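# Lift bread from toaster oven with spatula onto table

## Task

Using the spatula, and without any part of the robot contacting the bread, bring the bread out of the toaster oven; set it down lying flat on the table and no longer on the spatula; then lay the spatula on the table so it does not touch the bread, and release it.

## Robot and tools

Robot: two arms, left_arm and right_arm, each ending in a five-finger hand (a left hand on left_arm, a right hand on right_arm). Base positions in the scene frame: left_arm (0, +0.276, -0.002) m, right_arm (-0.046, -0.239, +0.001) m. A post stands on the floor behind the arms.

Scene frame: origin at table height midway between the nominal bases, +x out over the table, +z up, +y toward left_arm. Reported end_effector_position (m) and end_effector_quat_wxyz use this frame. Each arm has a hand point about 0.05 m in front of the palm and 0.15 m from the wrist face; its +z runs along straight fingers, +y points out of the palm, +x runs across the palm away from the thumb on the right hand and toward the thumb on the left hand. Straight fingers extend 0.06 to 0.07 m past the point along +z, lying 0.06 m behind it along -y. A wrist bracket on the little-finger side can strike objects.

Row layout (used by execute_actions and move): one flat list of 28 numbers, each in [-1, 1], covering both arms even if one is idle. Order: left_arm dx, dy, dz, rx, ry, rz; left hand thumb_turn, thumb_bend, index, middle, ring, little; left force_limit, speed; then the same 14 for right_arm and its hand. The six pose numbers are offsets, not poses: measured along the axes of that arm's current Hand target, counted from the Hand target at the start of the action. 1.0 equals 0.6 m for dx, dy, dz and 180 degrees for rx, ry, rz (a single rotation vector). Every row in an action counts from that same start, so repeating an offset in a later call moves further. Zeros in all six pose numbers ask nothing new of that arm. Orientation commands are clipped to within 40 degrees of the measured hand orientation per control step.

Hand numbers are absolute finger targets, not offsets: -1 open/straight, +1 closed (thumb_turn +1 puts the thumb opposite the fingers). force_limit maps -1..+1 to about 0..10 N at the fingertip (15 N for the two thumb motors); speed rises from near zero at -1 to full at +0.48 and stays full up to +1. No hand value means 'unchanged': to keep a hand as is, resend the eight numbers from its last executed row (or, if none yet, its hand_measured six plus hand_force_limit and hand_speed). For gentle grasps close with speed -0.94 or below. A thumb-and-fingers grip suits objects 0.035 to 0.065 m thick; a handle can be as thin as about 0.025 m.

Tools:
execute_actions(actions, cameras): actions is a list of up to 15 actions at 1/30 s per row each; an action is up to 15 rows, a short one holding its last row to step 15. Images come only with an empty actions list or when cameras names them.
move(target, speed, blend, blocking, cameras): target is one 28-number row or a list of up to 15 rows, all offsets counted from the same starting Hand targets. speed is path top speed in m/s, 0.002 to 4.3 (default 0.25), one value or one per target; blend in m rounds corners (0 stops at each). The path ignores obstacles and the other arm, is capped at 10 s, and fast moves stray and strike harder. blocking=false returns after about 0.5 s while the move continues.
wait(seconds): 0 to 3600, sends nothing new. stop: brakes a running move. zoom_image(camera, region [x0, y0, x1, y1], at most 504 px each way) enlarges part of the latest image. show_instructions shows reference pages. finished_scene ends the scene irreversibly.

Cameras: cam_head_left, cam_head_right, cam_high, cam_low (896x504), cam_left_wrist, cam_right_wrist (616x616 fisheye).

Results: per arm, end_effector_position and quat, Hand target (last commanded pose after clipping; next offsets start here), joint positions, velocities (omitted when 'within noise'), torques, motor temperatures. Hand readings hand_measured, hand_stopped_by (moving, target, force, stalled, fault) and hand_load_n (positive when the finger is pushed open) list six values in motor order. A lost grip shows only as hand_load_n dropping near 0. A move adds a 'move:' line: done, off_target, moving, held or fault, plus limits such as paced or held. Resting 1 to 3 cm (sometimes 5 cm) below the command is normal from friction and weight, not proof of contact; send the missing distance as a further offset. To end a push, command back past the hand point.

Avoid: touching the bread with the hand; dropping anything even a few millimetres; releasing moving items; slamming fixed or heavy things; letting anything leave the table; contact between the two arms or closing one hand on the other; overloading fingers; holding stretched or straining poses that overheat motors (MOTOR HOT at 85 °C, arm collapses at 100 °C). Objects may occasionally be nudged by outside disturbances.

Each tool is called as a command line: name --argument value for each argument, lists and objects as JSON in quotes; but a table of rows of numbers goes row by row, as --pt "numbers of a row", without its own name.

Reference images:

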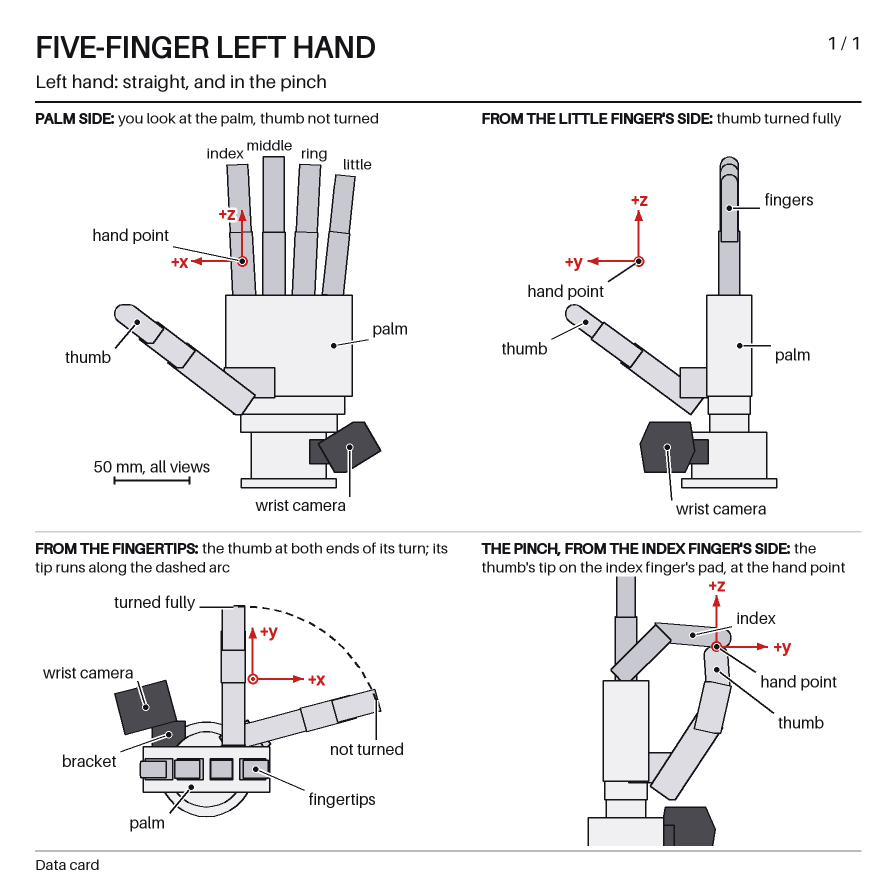

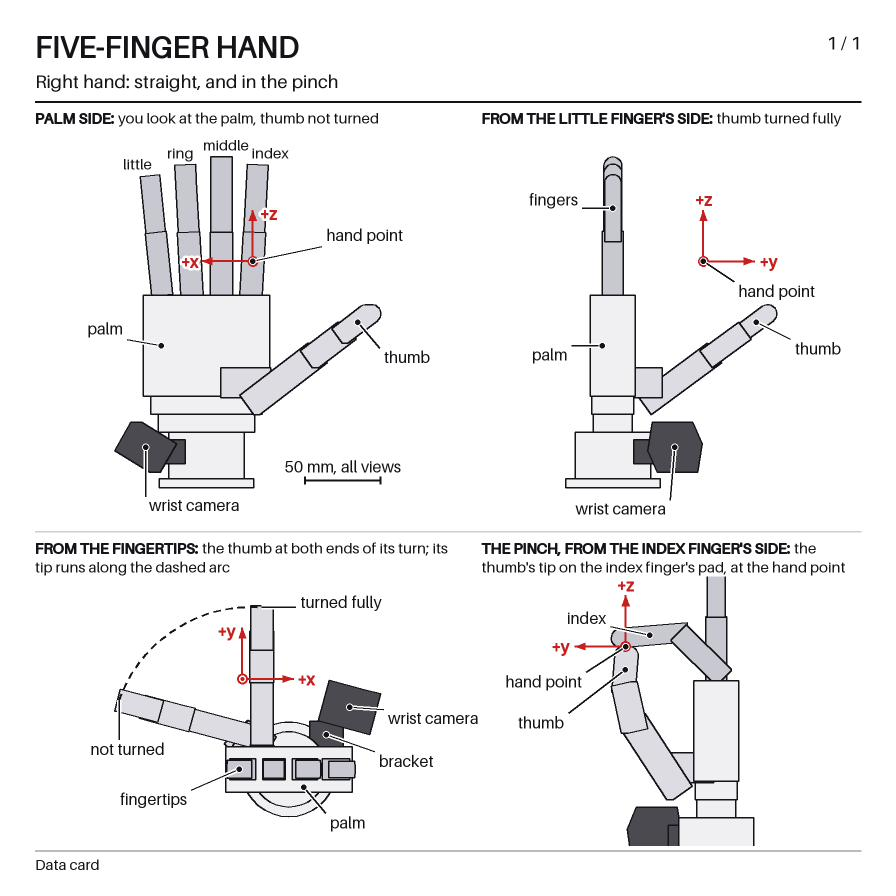

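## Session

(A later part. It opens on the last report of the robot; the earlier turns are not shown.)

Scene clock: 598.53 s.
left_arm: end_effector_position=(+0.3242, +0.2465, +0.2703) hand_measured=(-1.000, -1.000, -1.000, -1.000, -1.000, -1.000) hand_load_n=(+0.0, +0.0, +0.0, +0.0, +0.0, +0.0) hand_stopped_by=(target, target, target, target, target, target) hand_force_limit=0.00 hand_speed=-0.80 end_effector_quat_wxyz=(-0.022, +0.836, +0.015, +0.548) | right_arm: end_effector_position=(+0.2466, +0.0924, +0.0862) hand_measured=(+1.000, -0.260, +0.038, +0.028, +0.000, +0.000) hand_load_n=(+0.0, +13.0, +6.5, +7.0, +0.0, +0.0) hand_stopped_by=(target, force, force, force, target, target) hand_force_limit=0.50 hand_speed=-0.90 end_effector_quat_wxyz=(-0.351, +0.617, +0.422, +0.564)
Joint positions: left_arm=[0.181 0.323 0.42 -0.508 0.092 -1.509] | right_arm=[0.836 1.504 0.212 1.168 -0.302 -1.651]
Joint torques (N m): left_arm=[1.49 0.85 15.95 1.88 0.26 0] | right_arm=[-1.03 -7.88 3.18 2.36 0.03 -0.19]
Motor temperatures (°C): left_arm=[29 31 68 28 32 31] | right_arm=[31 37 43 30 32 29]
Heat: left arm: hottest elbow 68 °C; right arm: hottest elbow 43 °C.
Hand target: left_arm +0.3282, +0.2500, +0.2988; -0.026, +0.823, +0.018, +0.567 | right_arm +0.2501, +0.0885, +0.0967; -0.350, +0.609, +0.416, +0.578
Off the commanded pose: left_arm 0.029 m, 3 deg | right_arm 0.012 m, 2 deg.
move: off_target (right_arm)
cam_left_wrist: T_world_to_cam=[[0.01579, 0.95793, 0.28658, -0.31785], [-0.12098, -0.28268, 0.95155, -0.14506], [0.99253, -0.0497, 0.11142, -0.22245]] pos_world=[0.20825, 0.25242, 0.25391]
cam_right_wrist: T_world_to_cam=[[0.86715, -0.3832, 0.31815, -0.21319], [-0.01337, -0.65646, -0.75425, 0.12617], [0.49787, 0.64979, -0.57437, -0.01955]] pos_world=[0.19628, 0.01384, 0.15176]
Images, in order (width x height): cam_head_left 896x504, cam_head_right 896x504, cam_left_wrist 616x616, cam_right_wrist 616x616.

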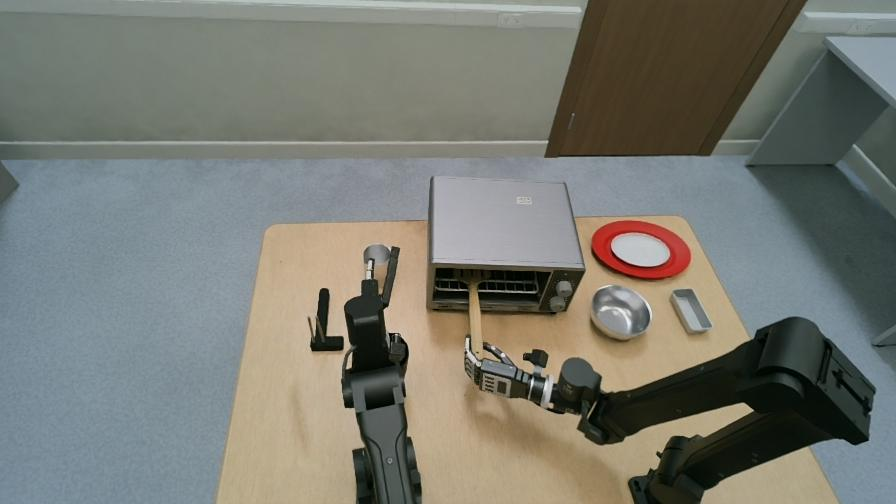

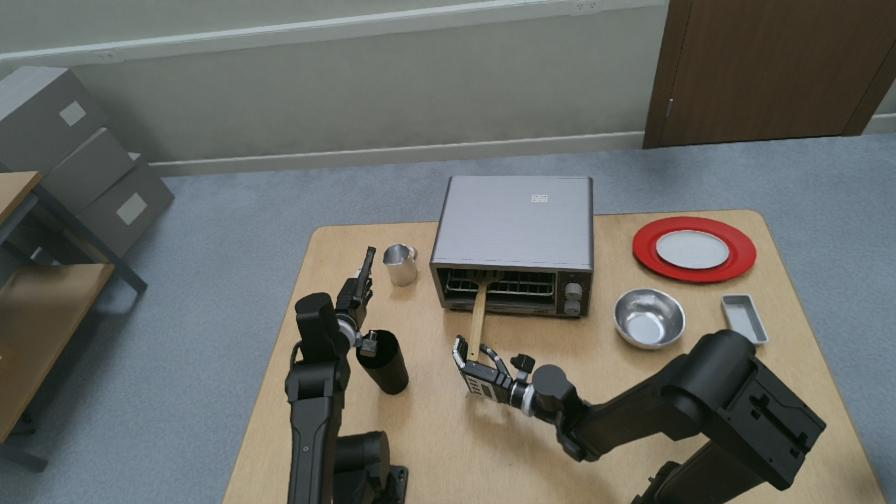

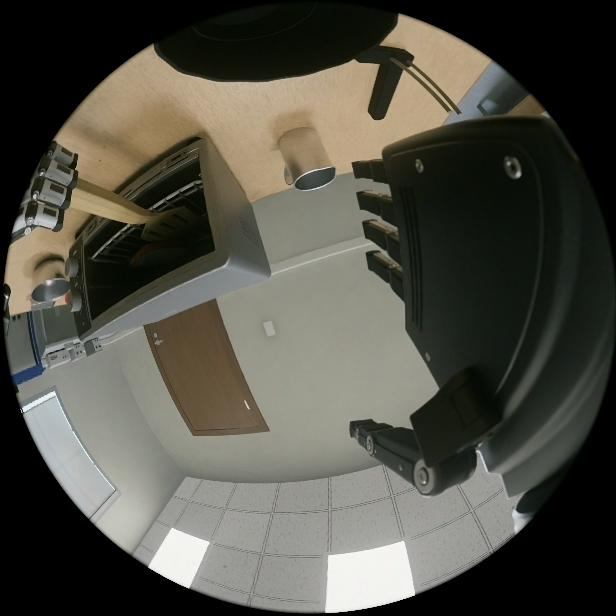

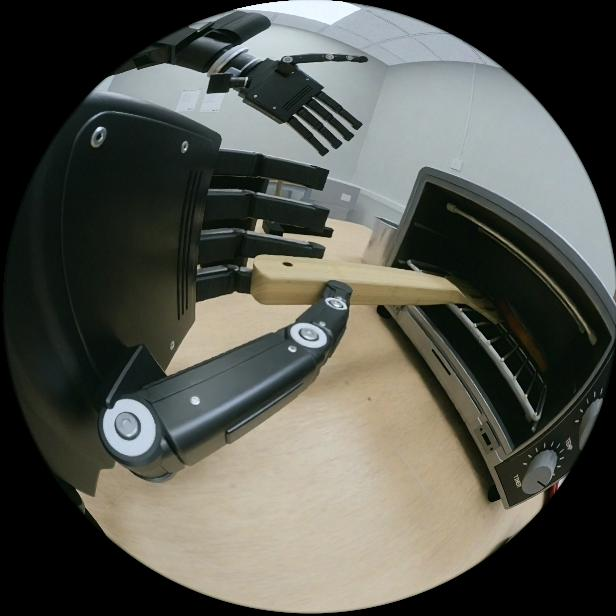

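move --target '[0,0,0,0,0,0,-1,-1,-1,-1,-1,-1,0,-0.8,-0.0058,0.0238,-0.0529,0,0,0,1,-0.12,0.2,0.2,0.0,0.0,0.5,-0.9]' --speed 0.06 --cameras '["cam_head_right","cam_head_left","cam_left_wrist","cam_right_wrist"]'

zoom_image --camera "cam_left_wrist" --region '[100, 170, 210, 280]'

zoom_image --camera "cam_head_right" --region '[430, 250, 600, 370]'

zoom_image --camera "cam_head_left" --region '[420, 250, 590, 370]'

zoom_image --camera "cam_right_wrist" --region '[400, 180, 600, 380]'

Scene clock: 600.53 s.
left_arm: end_effector_position=(+0.3242, +0.2465, +0.2703) hand_measured=(-1.000, -1.000, -1.000, -1.000, -1.000, -1.000) hand_load_n=(+0.0, +0.0, +0.0, +0.0, +0.0, +0.0) hand_stopped_by=(target, target, target, target, target, target) hand_force_limit=0.00 hand_speed=-0.80 end_effector_quat_wxyz=(-0.022, +0.836, +0.015, +0.548) | right_arm: end_effector_position=(+0.2466, +0.0575, +0.0863) hand_measured=(+1.000, -0.260, +0.038, +0.028, +0.000, +0.000) hand_load_n=(+0.0, +13.5, +6.5, +6.5, +0.0, +0.0) hand_stopped_by=(target, force, force, force, target, target) hand_force_limit=0.50 hand_speed=-0.90 end_effector_quat_wxyz=(-0.355, +0.619, +0.418, +0.562)
Joint positions: left_arm=[0.181 0.323 0.42 -0.508 0.092 -1.509] | right_arm=[0.728 1.449 0.147 1.176 -0.409 -1.651]
Joint torques (N m): left_arm=[1.61 0.62 15.99 1.91 0.26 0.01] | right_arm=[-1.55 -6.59 2.86 2.29 0.04 -0.29]
Motor temperatures (°C): left_arm=[29 31 68 28 32 31] | right_arm=[31 37 42 30 32 29]
Heat: left arm: hottest elbow 68 °C; right arm: hottest elbow 42 °C.
Hand target: left_arm +0.3282, +0.2500, +0.2988; -0.026, +0.823, +0.018, +0.567 | right_arm +0.2501, +0.0536, +0.0969; -0.350, +0.609, +0.416, +0.578
Off the commanded pose: left_arm 0.029 m, 3 deg | right_arm 0.012 m, 2 deg.
move: off_target (right_arm)
cam_left_wrist: T_world_to_cam=[[0.01579, 0.95793, 0.28658, -0.31785], [-0.12098, -0.28268, 0.95155, -0.14506], [0.99253, -0.0497, 0.11142, -0.22245]] pos_world=[0.20825, 0.25242, 0.25391]
cam_right_wrist: T_world_to_cam=[[0.87014, -0.38667, 0.30551, -0.22609], [-0.02264, -0.65067, -0.75902, 0.10577], [0.49228, 0.65354, -0.57493, 0.00437]] pos_world=[0.19697, -0.02146, 0.15187]
Images, in order (width x height): cam_head_left 896x504, cam_head_right 896x504, cam_left_wrist 616x616, cam_right_wrist 616x616.

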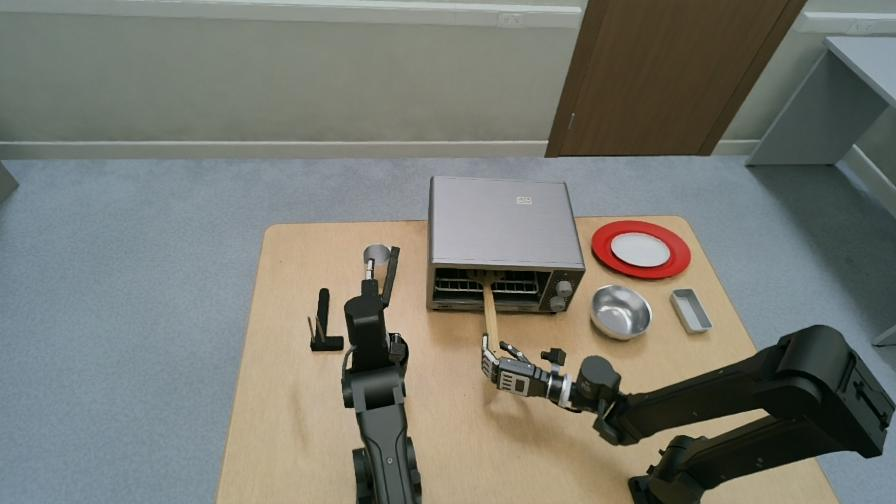

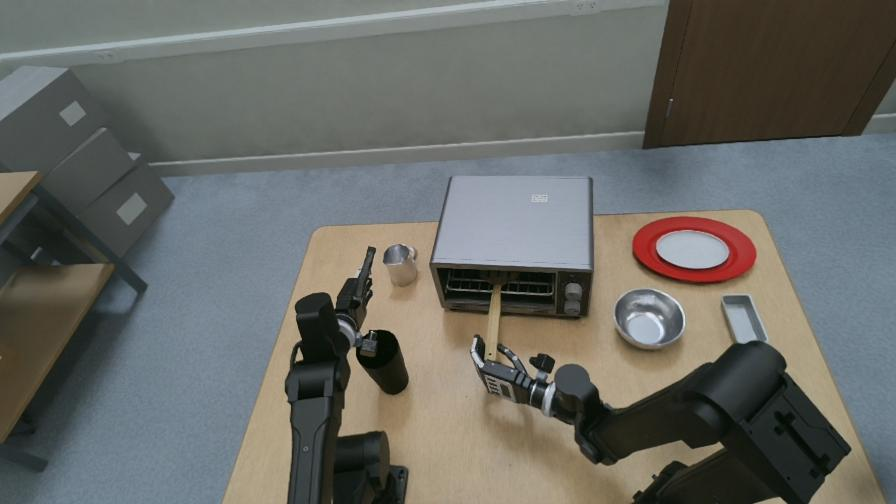

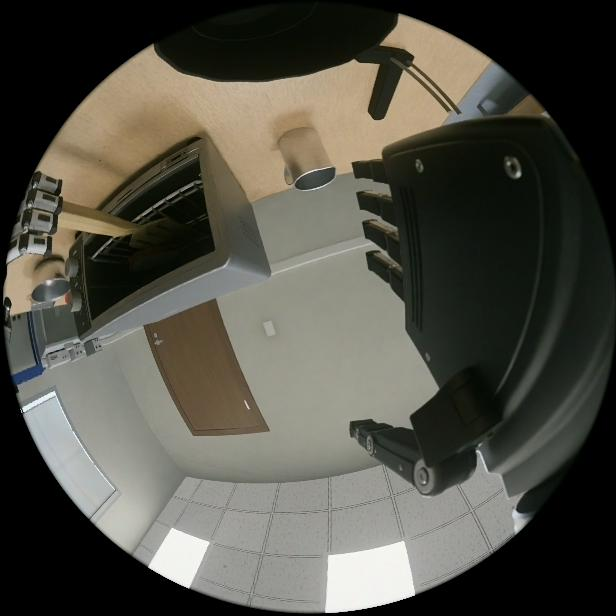

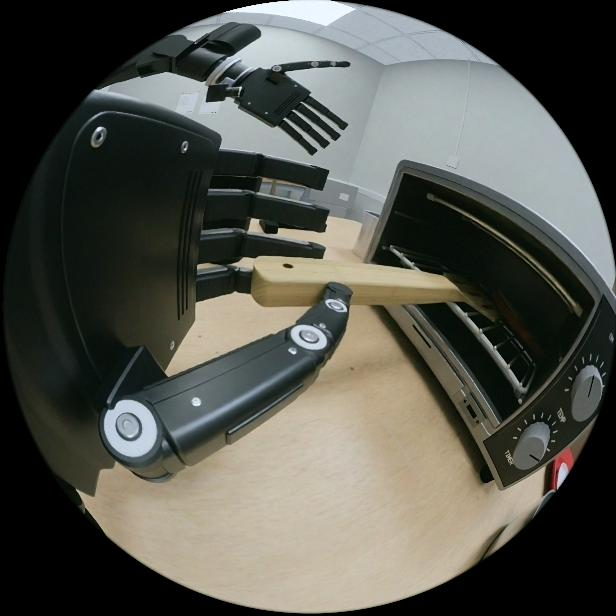

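Scaled by 4.582 from the camera's image (finer frame: 880x880).

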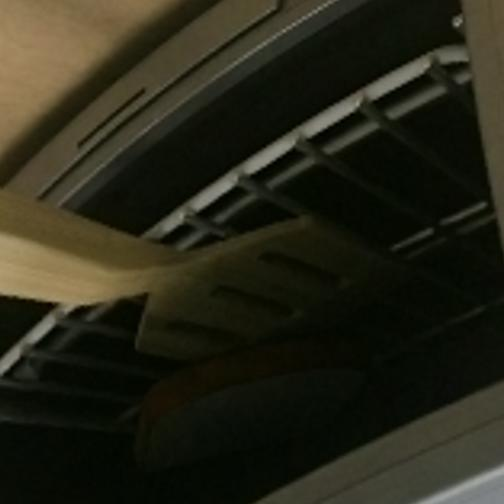

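Scaled by 2.965 from the camera's image (finer frame: 1280x720).

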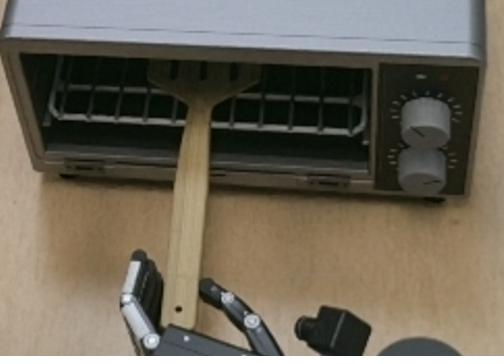

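Scaled by 2.965 from the camera's image (finer frame: 1280x720).

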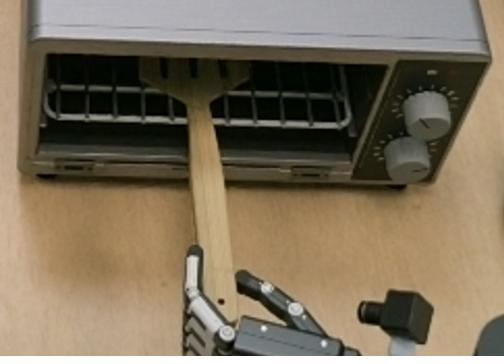

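Scaled by 2.520 from the camera's image (finer frame: 880x880).

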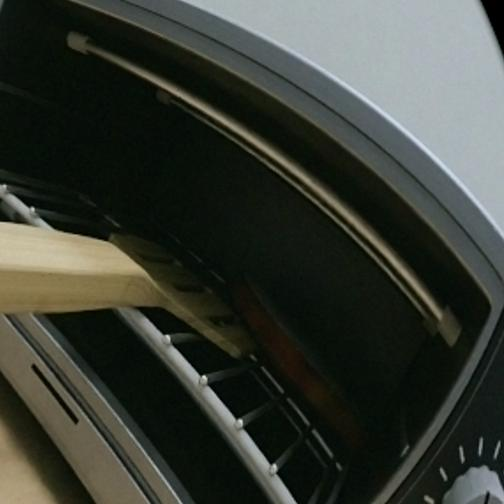

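move --target '[0,0,0,0,0,0,-1,-1,-1,-1,-1,-1,0,-0.8,-0.0036,0.0143,-0.0317,0,0,0,1,-0.12,0.2,0.2,0.0,0.0,0.5,-0.9]' --speed 0.06 --cameras '["cam_head_right","cam_head_left","cam_left_wrist","cam_right_wrist"]'

zoom_image --camera "cam_left_wrist" --region '[100, 170, 210, 280]'

zoom_image --camera "cam_head_right" --region '[430, 250, 600, 370]'

zoom_image --camera "cam_head_left" --region '[420, 250, 590, 370]'

zoom_image --camera "cam_right_wrist" --region '[400, 180, 600, 380]'

Scene clock: 601.73 s.
left_arm: end_effector_position=(+0.3242, +0.2465, +0.2703) hand_measured=(-1.000, -1.000, -1.000, -1.000, -1.000, -1.000) hand_load_n=(+0.0, +0.0, +0.0, +0.0, +0.0, +0.0) hand_stopped_by=(target, target, target, target, target, target) hand_force_limit=0.00 hand_speed=-0.80 end_effector_quat_wxyz=(-0.022, +0.836, +0.015, +0.548) | right_arm: end_effector_position=(+0.2467, +0.0367, +0.0873) hand_measured=(+1.000, -0.260, +0.038, +0.028, +0.000, +0.000) hand_load_n=(+0.0, +13.5, +6.5, +6.5, +0.0, +0.0) hand_stopped_by=(target, force, force, force, target, target) hand_force_limit=0.50 hand_speed=-0.90 end_effector_quat_wxyz=(-0.357, +0.619, +0.416, +0.563)
Joint positions: left_arm=[0.181 0.323 0.42 -0.508 0.092 -1.509] | right_arm=[0.651 1.415 0.112 1.176 -0.486 -1.656]
Joint torques (N m): left_arm=[1.44 0.67 15.97 1.89 0.25 0] | right_arm=[-1.08 -5.89 2.93 2.07 0.03 -0.3]
Motor temperatures (°C): left_arm=[29 31 68 28 32 31] | right_arm=[31 37 42 30 32 29]
Heat: left arm: hottest elbow 68 °C; right arm: hottest elbow 42 °C.
Hand target: left_arm +0.3282, +0.2500, +0.2988; -0.026, +0.823, +0.018, +0.567 | right_arm +0.2501, +0.0326, +0.0968; -0.350, +0.609, +0.416, +0.578
Off the commanded pose: left_arm 0.029 m, 3 deg | right_arm 0.011 m, 2 deg.
move: off_target (right_arm)
cam_left_wrist: T_world_to_cam=[[0.01579, 0.95793, 0.28658, -0.31785], [-0.12098, -0.28268, 0.95155, -0.14506], [0.99253, -0.0497, 0.11142, -0.22245]] pos_world=[0.20825, 0.25242, 0.25391]
cam_right_wrist: T_world_to_cam=[[0.87074, -0.38828, 0.30176, -0.23429], [-0.02422, -0.64675, -0.76232, 0.0935], [0.49116, 0.65647, -0.57255, 0.01851]] pos_world=[0.19717, -0.04265, 0.15257]
Images, in order (width x height): cam_head_left 896x504, cam_head_right 896x504, cam_left_wrist 616x616, cam_right_wrist 616x616.

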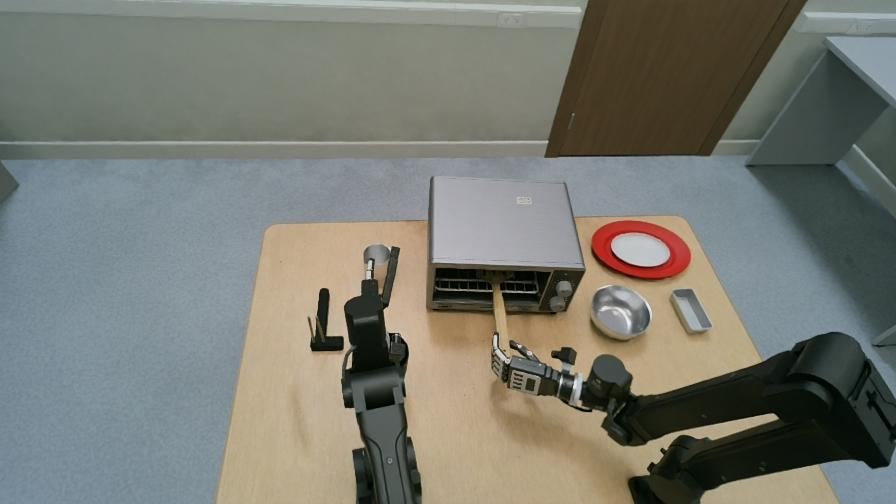

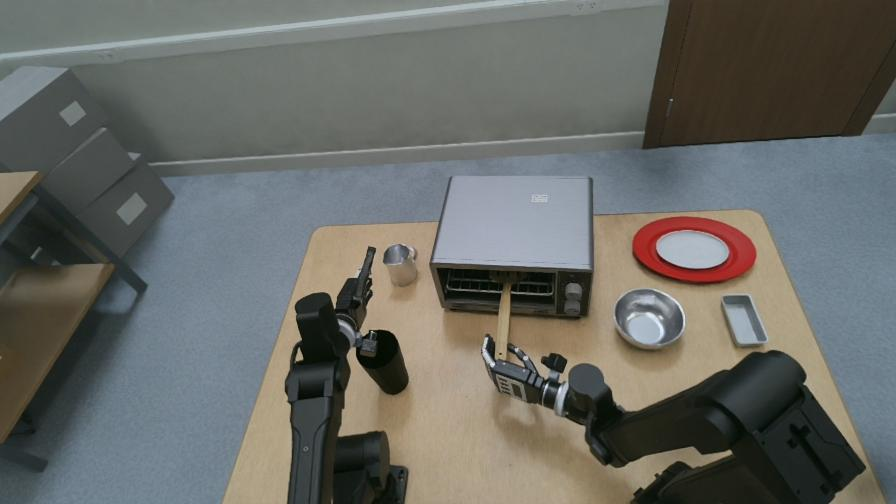

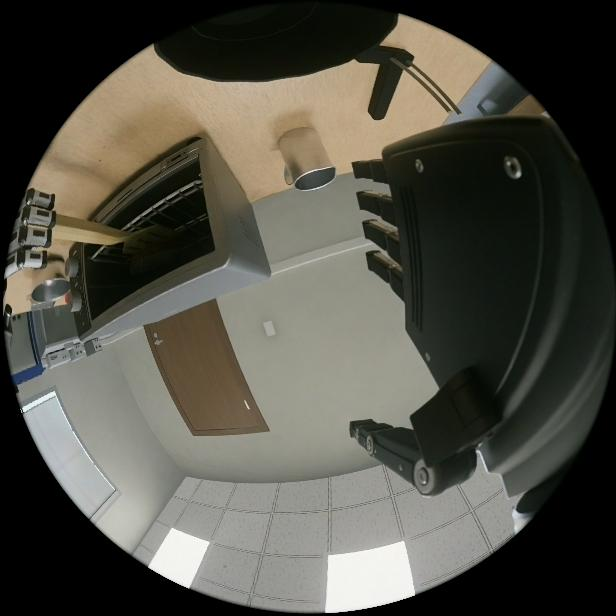

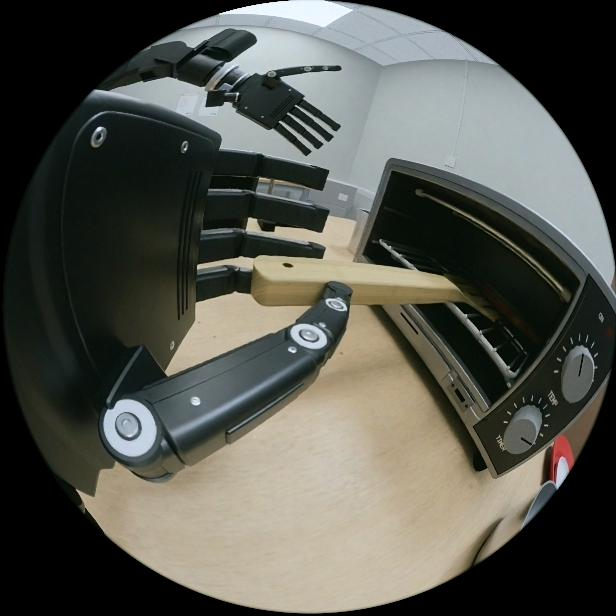

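Scaled by 4.582 from the camera's image (finer frame: 880x880).

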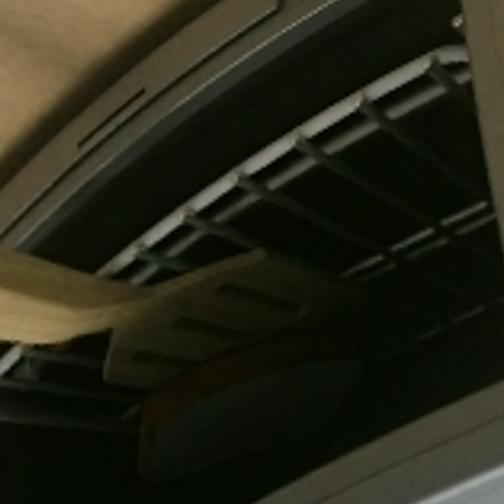

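Scaled by 2.965 from the camera's image (finer frame: 1280x720).

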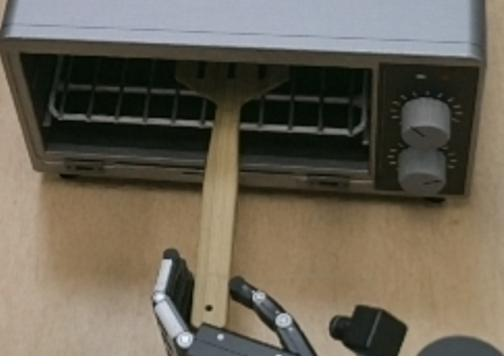

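Scaled by 2.965 from the camera's image (finer frame: 1280x720).

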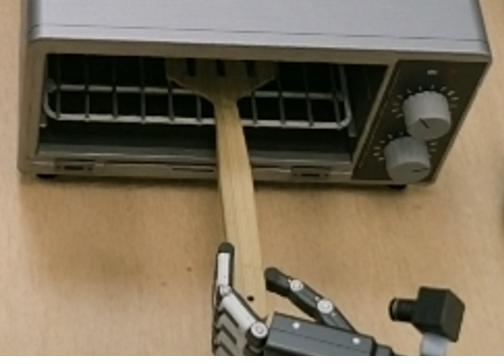

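Scaled by 2.520 from the camera's image (finer frame: 880x880).

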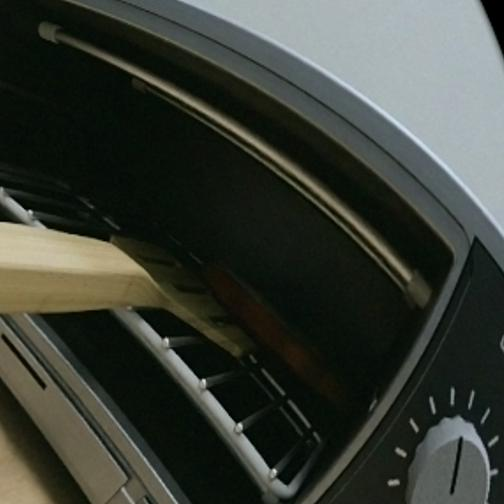

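move --target '[0,0,0,0,0,0,-1,-1,-1,-1,-1,-1,0,-0.8,-0.0008,0.0608,0.0276,0,0,0,1,-0.12,0.2,0.2,0.0,0.0,0.5,-0.9]' --speed 0.05 --cameras '["cam_head_right","cam_head_left","cam_left_wrist","cam_right_wrist"]'

zoom_image --camera "cam_left_wrist" --region '[100, 170, 210, 280]'

zoom_image --camera "cam_right_wrist" --region '[400, 180, 600, 380]'

Scene clock: 603.13 s.
left_arm: end_effector_position=(+0.3242, +0.2465, +0.2703) hand_measured=(-1.000, -1.000, -1.000, -1.000, -1.000, -1.000) hand_load_n=(+0.0, -0.5, +0.0, +0.0, +0.0, +0.0) hand_stopped_by=(target, target, target, target, target, target) hand_force_limit=0.00 hand_speed=-0.80 end_effector_quat_wxyz=(-0.022, +0.836, +0.015, +0.548) | right_arm: end_effector_position=(+0.2771, +0.0303, +0.0921) hand_measured=(+1.000, -0.260, +0.038, +0.028, +0.000, +0.000) hand_load_n=(+0.0, +12.0, +6.5, +7.5, +0.0, +0.0) hand_stopped_by=(target, force, force, force, target, target) hand_force_limit=0.50 hand_speed=-0.90 end_effector_quat_wxyz=(-0.358, +0.614, +0.413, +0.569)
Joint positions: left_arm=[0.181 0.323 0.42 -0.508 0.092 -1.509] | right_arm=[0.546 1.456 0.165 1.176 -0.589 -1.665]
Joint torques (N m): left_arm=[1.55 0.56 15.99 1.91 0.26 0.01] | right_arm=[-1.14 -4.72 5.67 1.02 -0.05 -0.34]
Motor temperatures (°C): left_arm=[29 31 68 28 32 31] | right_arm=[31 36 42 30 32 29]
Heat: left arm: hottest elbow 68 °C; right arm: hottest elbow 42 °C.
Hand target: left_arm +0.3282, +0.2500, +0.2988; -0.026, +0.823, +0.018, +0.567 | right_arm +0.2901, +0.0327, +0.0970; -0.350, +0.609, +0.416, +0.578
Off the commanded pose: left_arm 0.029 m, 3 deg | right_arm 0.014 m, 2 deg.
move: off_target (right_arm)
cam_left_wrist: T_world_to_cam=[[0.01579, 0.95793, 0.28658, -0.31785], [-0.12098, -0.28268, 0.95155, -0.14506], [0.99253, -0.0497, 0.11142, -0.22245]] pos_world=[0.20825, 0.25242, 0.25391]
cam_right_wrist: T_world_to_cam=[[0.86681, -0.39427, 0.30529, -0.26379], [-0.01779, -0.63629, -0.77124, 0.09247], [0.49833, 0.66309, -0.55856, 0.00706]] pos_world=[0.22678, -0.04984, 0.15579]
Images, in order (width x height): cam_head_left 896x504, cam_head_right 896x504, cam_left_wrist 616x616, cam_right_wrist 616x616.

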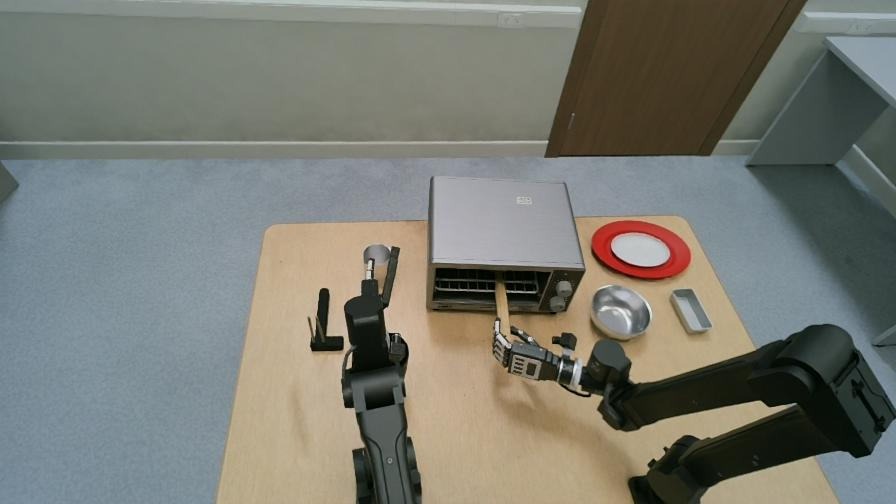

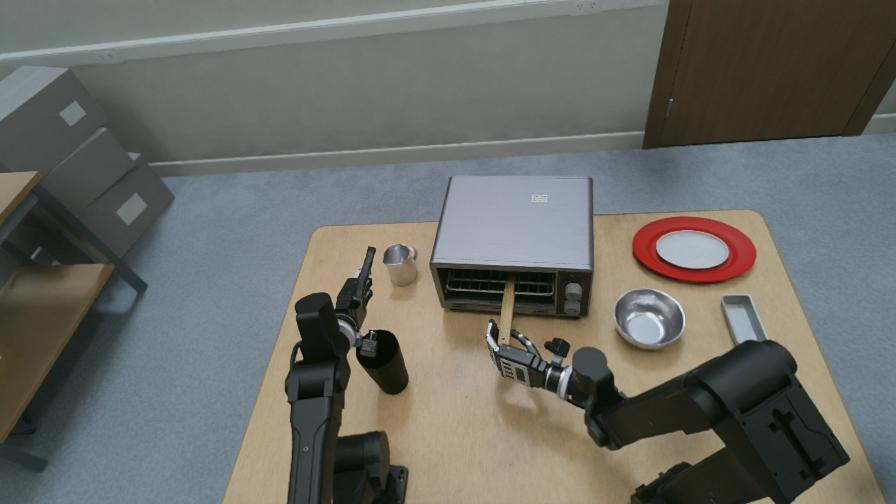

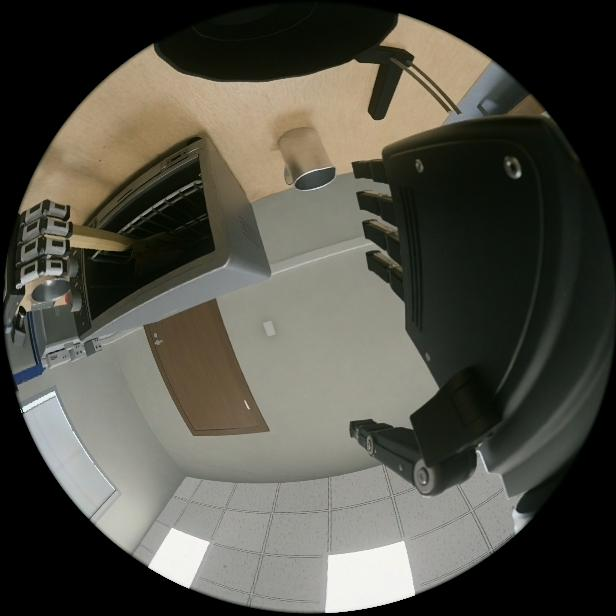

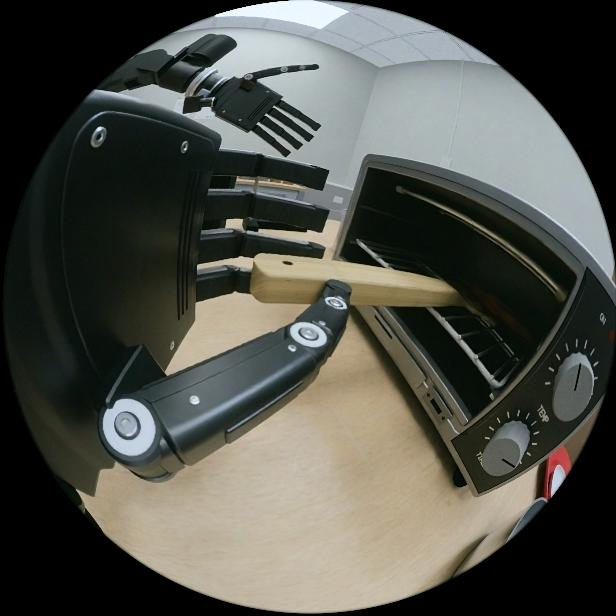

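Scaled by 4.582 from the camera's image (finer frame: 880x880).

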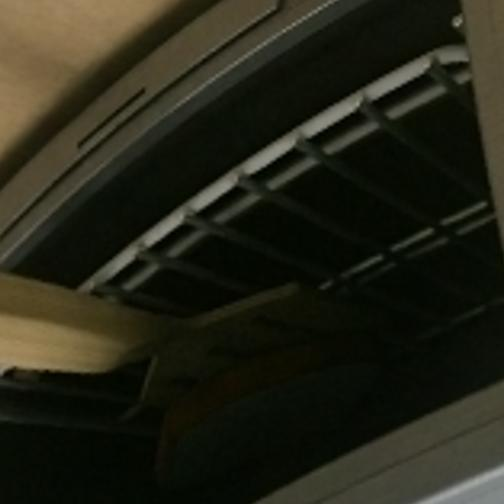

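Scaled by 2.520 from the camera's image (finer frame: 880x880).

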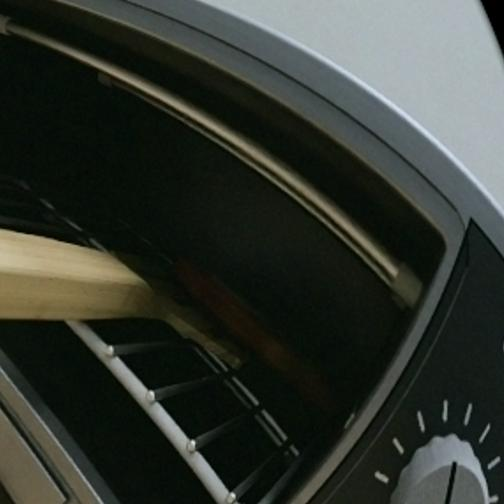

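move --target '[0,0,0,0,0,0,-1,-1,-1,-1,-1,-1,0,-0.8,-0.006,0.0605,0.0280,0,0,0,1,-0.12,0.2,0.2,0.0,0.0,0.5,-0.9]' --speed 0.05 --cameras '["cam_head_right","cam_left_wrist","cam_right_wrist"]'

zoom_image --camera "cam_left_wrist" --region '[100, 170, 210, 280]'

zoom_image --camera "cam_right_wrist" --region '[400, 180, 600, 380]'

Scene clock: 604.53 s.
left_arm: end_effector_position=(+0.3242, +0.2465, +0.2703) hand_measured=(-1.000, -1.000, -1.000, -1.000, -1.000, -1.000) hand_load_n=(+0.0, +0.0, +0.0, +0.0, +0.0, +0.0) hand_stopped_by=(target, target, target, target, target, target) hand_force_limit=0.00 hand_speed=-0.80 end_effector_quat_wxyz=(-0.022, +0.836, +0.015, +0.548) | right_arm: end_effector_position=(+0.3170, +0.0314, +0.0901) hand_measured=(+1.000, -0.260, +0.038, +0.028, +0.000, +0.000) hand_load_n=(+0.0, +12.0, +6.5, +7.5, +0.0, +0.0) hand_stopped_by=(target, force, force, force, target, target) hand_force_limit=0.50 hand_speed=-0.90 end_effector_quat_wxyz=(-0.358, +0.613, +0.413, +0.570)
Joint positions: left_arm=[0.181 0.323 0.42 -0.508 0.092 -1.509] | right_arm=[0.468 1.538 0.257 1.162 -0.666 -1.676]
Joint torques (N m): left_arm=[1.55 0.73 15.99 1.89 0.28 0.01] | right_arm=[-1.38 -5.54 5.85 0.88 -0.05 -0.33]
Motor temperatures (°C): left_arm=[29 31 68 28 32 31] | right_arm=[31 36 42 30 32 30]
Heat: left arm: hottest elbow 68 °C; right arm: hottest elbow 42 °C.
Hand target: left_arm +0.3282, +0.2500, +0.2988; -0.026, +0.823, +0.018, +0.567 | right_arm +0.3302, +0.0327, +0.0939; -0.350, +0.609, +0.416, +0.578
Off the commanded pose: left_arm 0.029 m, 3 deg | right_arm 0.014 m, 1 deg.
move: off_target (right_arm)
cam_left_wrist: T_world_to_cam=[[0.01579, 0.95793, 0.28658, -0.31785], [-0.12098, -0.28268, 0.95155, -0.14506], [0.99253, -0.0497, 0.11142, -0.22245]] pos_world=[0.20825, 0.25242, 0.25391]
cam_right_wrist: T_world_to_cam=[[0.86602, -0.39486, 0.30674, -0.29706], [-0.01618, -0.63529, -0.77211, 0.09194], [0.49975, 0.6637, -0.55656, -0.01529]] pos_world=[0.26638, -0.04874, 0.15359]

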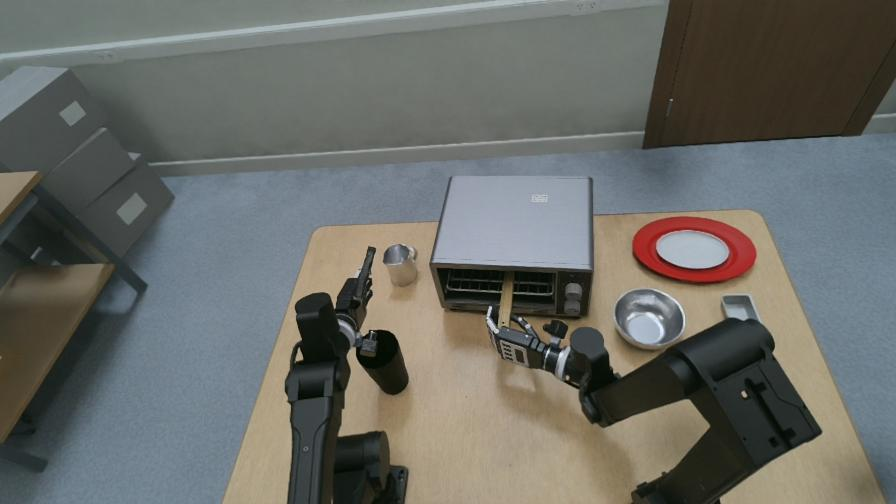

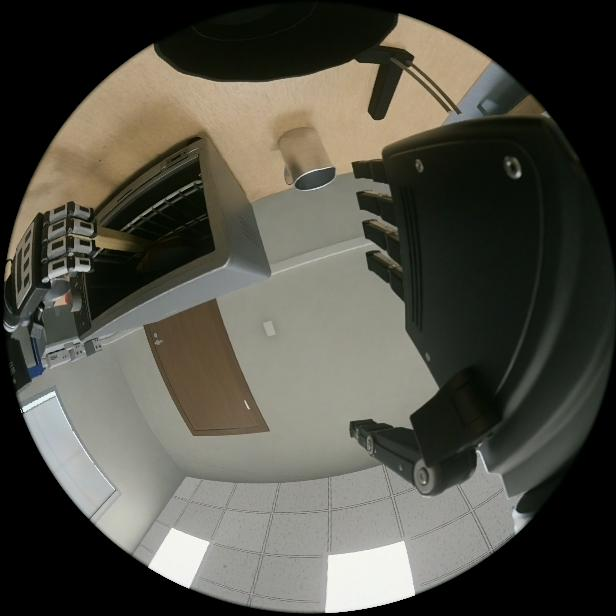

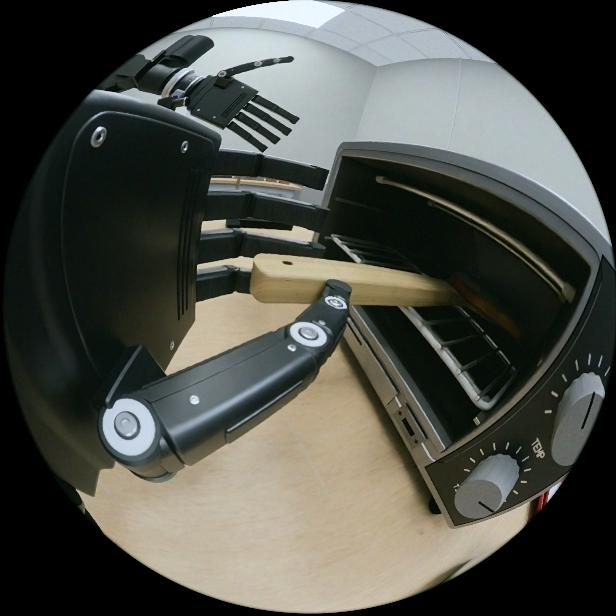

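Scaled by 4.582 from the camera's image (finer frame: 880x880).

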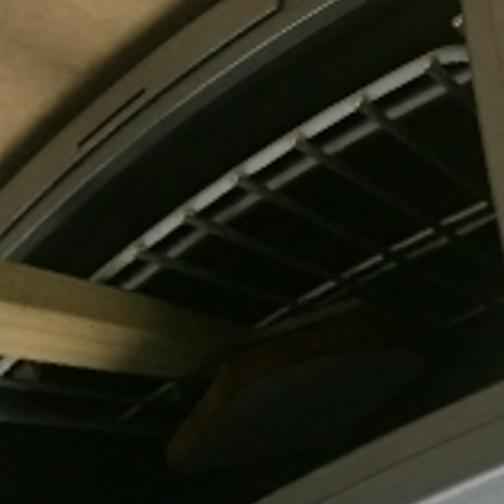

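Scaled by 2.520 from the camera's image (finer frame: 880x880).

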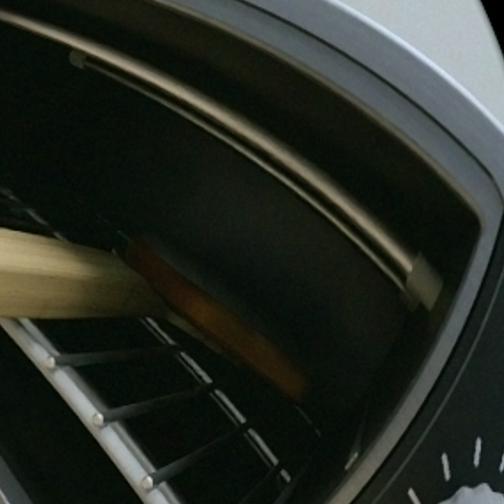

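move --target '[0,0,0,0,0,0,-1,-1,-1,-1,-1,-1,0,-0.8,-0.0039,-0.0839,-0.0375,0,0,0,1,-0.12,0.2,0.2,0.0,0.0,0.5,-0.9]' --speed 0.04 --cameras '["cam_head_right","cam_left_wrist","cam_right_wrist"]'

zoom_image --camera "cam_left_wrist" --region '[100, 170, 210, 280]'

zoom_image --camera "cam_right_wrist" --region '[400, 180, 600, 380]'

Scene clock: 606.73 s.
left_arm: end_effector_position=(+0.3242, +0.2465, +0.2703) hand_measured=(-1.000, -1.000, -1.000, -1.000, -1.000, -1.000) hand_load_n=(-0.5, +0.0, -0.5, +0.0, +0.0, +0.0) hand_stopped_by=(target, target, target, target, target, target) hand_force_limit=0.00 hand_speed=-0.80 end_effector_quat_wxyz=(-0.022, +0.836, +0.015, +0.548) | right_arm: end_effector_position=(+0.2791, +0.0299, +0.0823) hand_measured=(+1.000, -0.260, +0.038, +0.028, +0.000, +0.000) hand_load_n=(+0.0, +12.0, +6.5, +7.5, +0.5, +0.0) hand_stopped_by=(target, force, force, force, target, target) hand_force_limit=0.50 hand_speed=-0.90 end_effector_quat_wxyz=(-0.348, +0.620, +0.413, +0.569)
Joint positions: left_arm=[0.181 0.323 0.42 -0.508 0.092 -1.509] | right_arm=[0.558 1.505 0.166 1.209 -0.558 -1.678]
Joint torques (N m): left_arm=[1.49 0.62 15.97 1.88 0.26 0.01] | right_arm=[0.67 -7.18 2.45 2.28 0.13 -0.19]
Motor temperatures (°C): left_arm=[29 31 68 28 32 31] | right_arm=[31 36 42 30 32 30]
Heat: left arm: hottest elbow 68 °C; right arm: hottest elbow 42 °C.
Hand target: left_arm +0.3282, +0.2500, +0.2988; -0.026, +0.823, +0.018, +0.567 | right_arm +0.2751, +0.0327, +0.0908; -0.350, +0.609, +0.416, +0.578
Off the commanded pose: left_arm 0.029 m, 3 deg | right_arm 0.010 m, 2 deg.
move: done
cam_left_wrist: T_world_to_cam=[[0.01579, 0.95793, 0.28658, -0.31785], [-0.12098, -0.28268, 0.95155, -0.14506], [0.99253, -0.0497, 0.11142, -0.22245]] pos_world=[0.20825, 0.25242, 0.25391]
cam_right_wrist: T_world_to_cam=[[0.8596, -0.40381, 0.31307, -0.26099], [-0.02786, -0.64886, -0.7604, 0.087], [0.5102, 0.64492, -0.56901, -0.00104]] pos_world=[0.2273, -0.04826, 0.14727]

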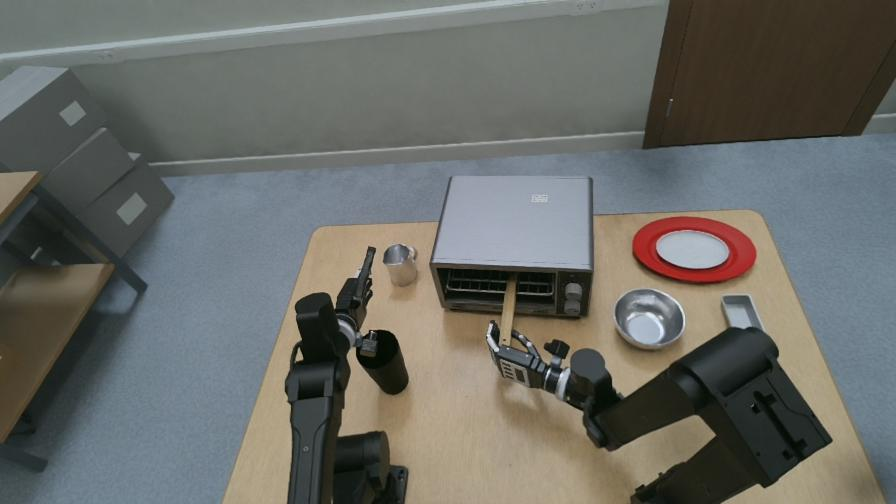

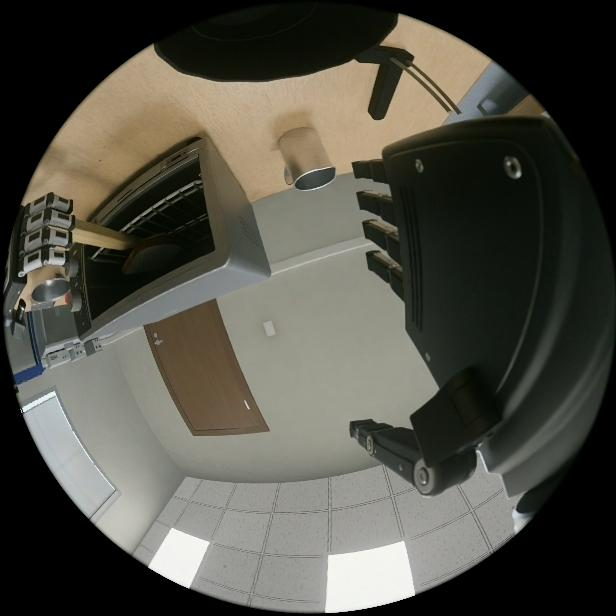

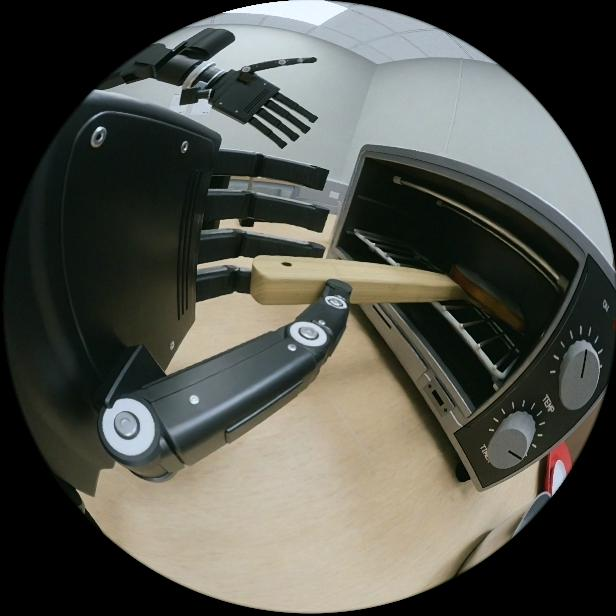

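Scaled by 4.582 from the camera's image (finer frame: 880x880).

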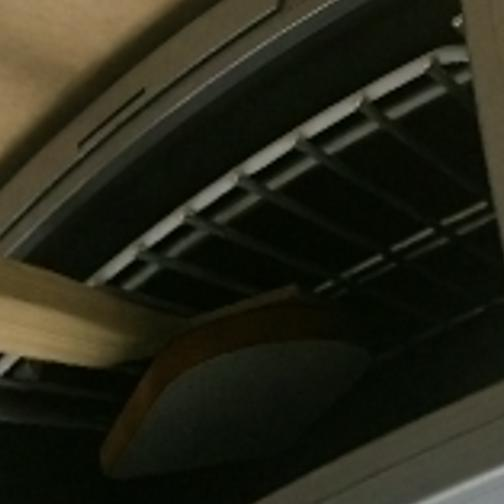

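Scaled by 2.520 from the camera's image (finer frame: 880x880).

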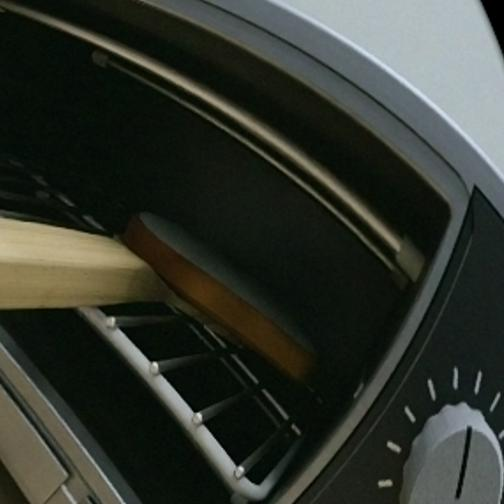

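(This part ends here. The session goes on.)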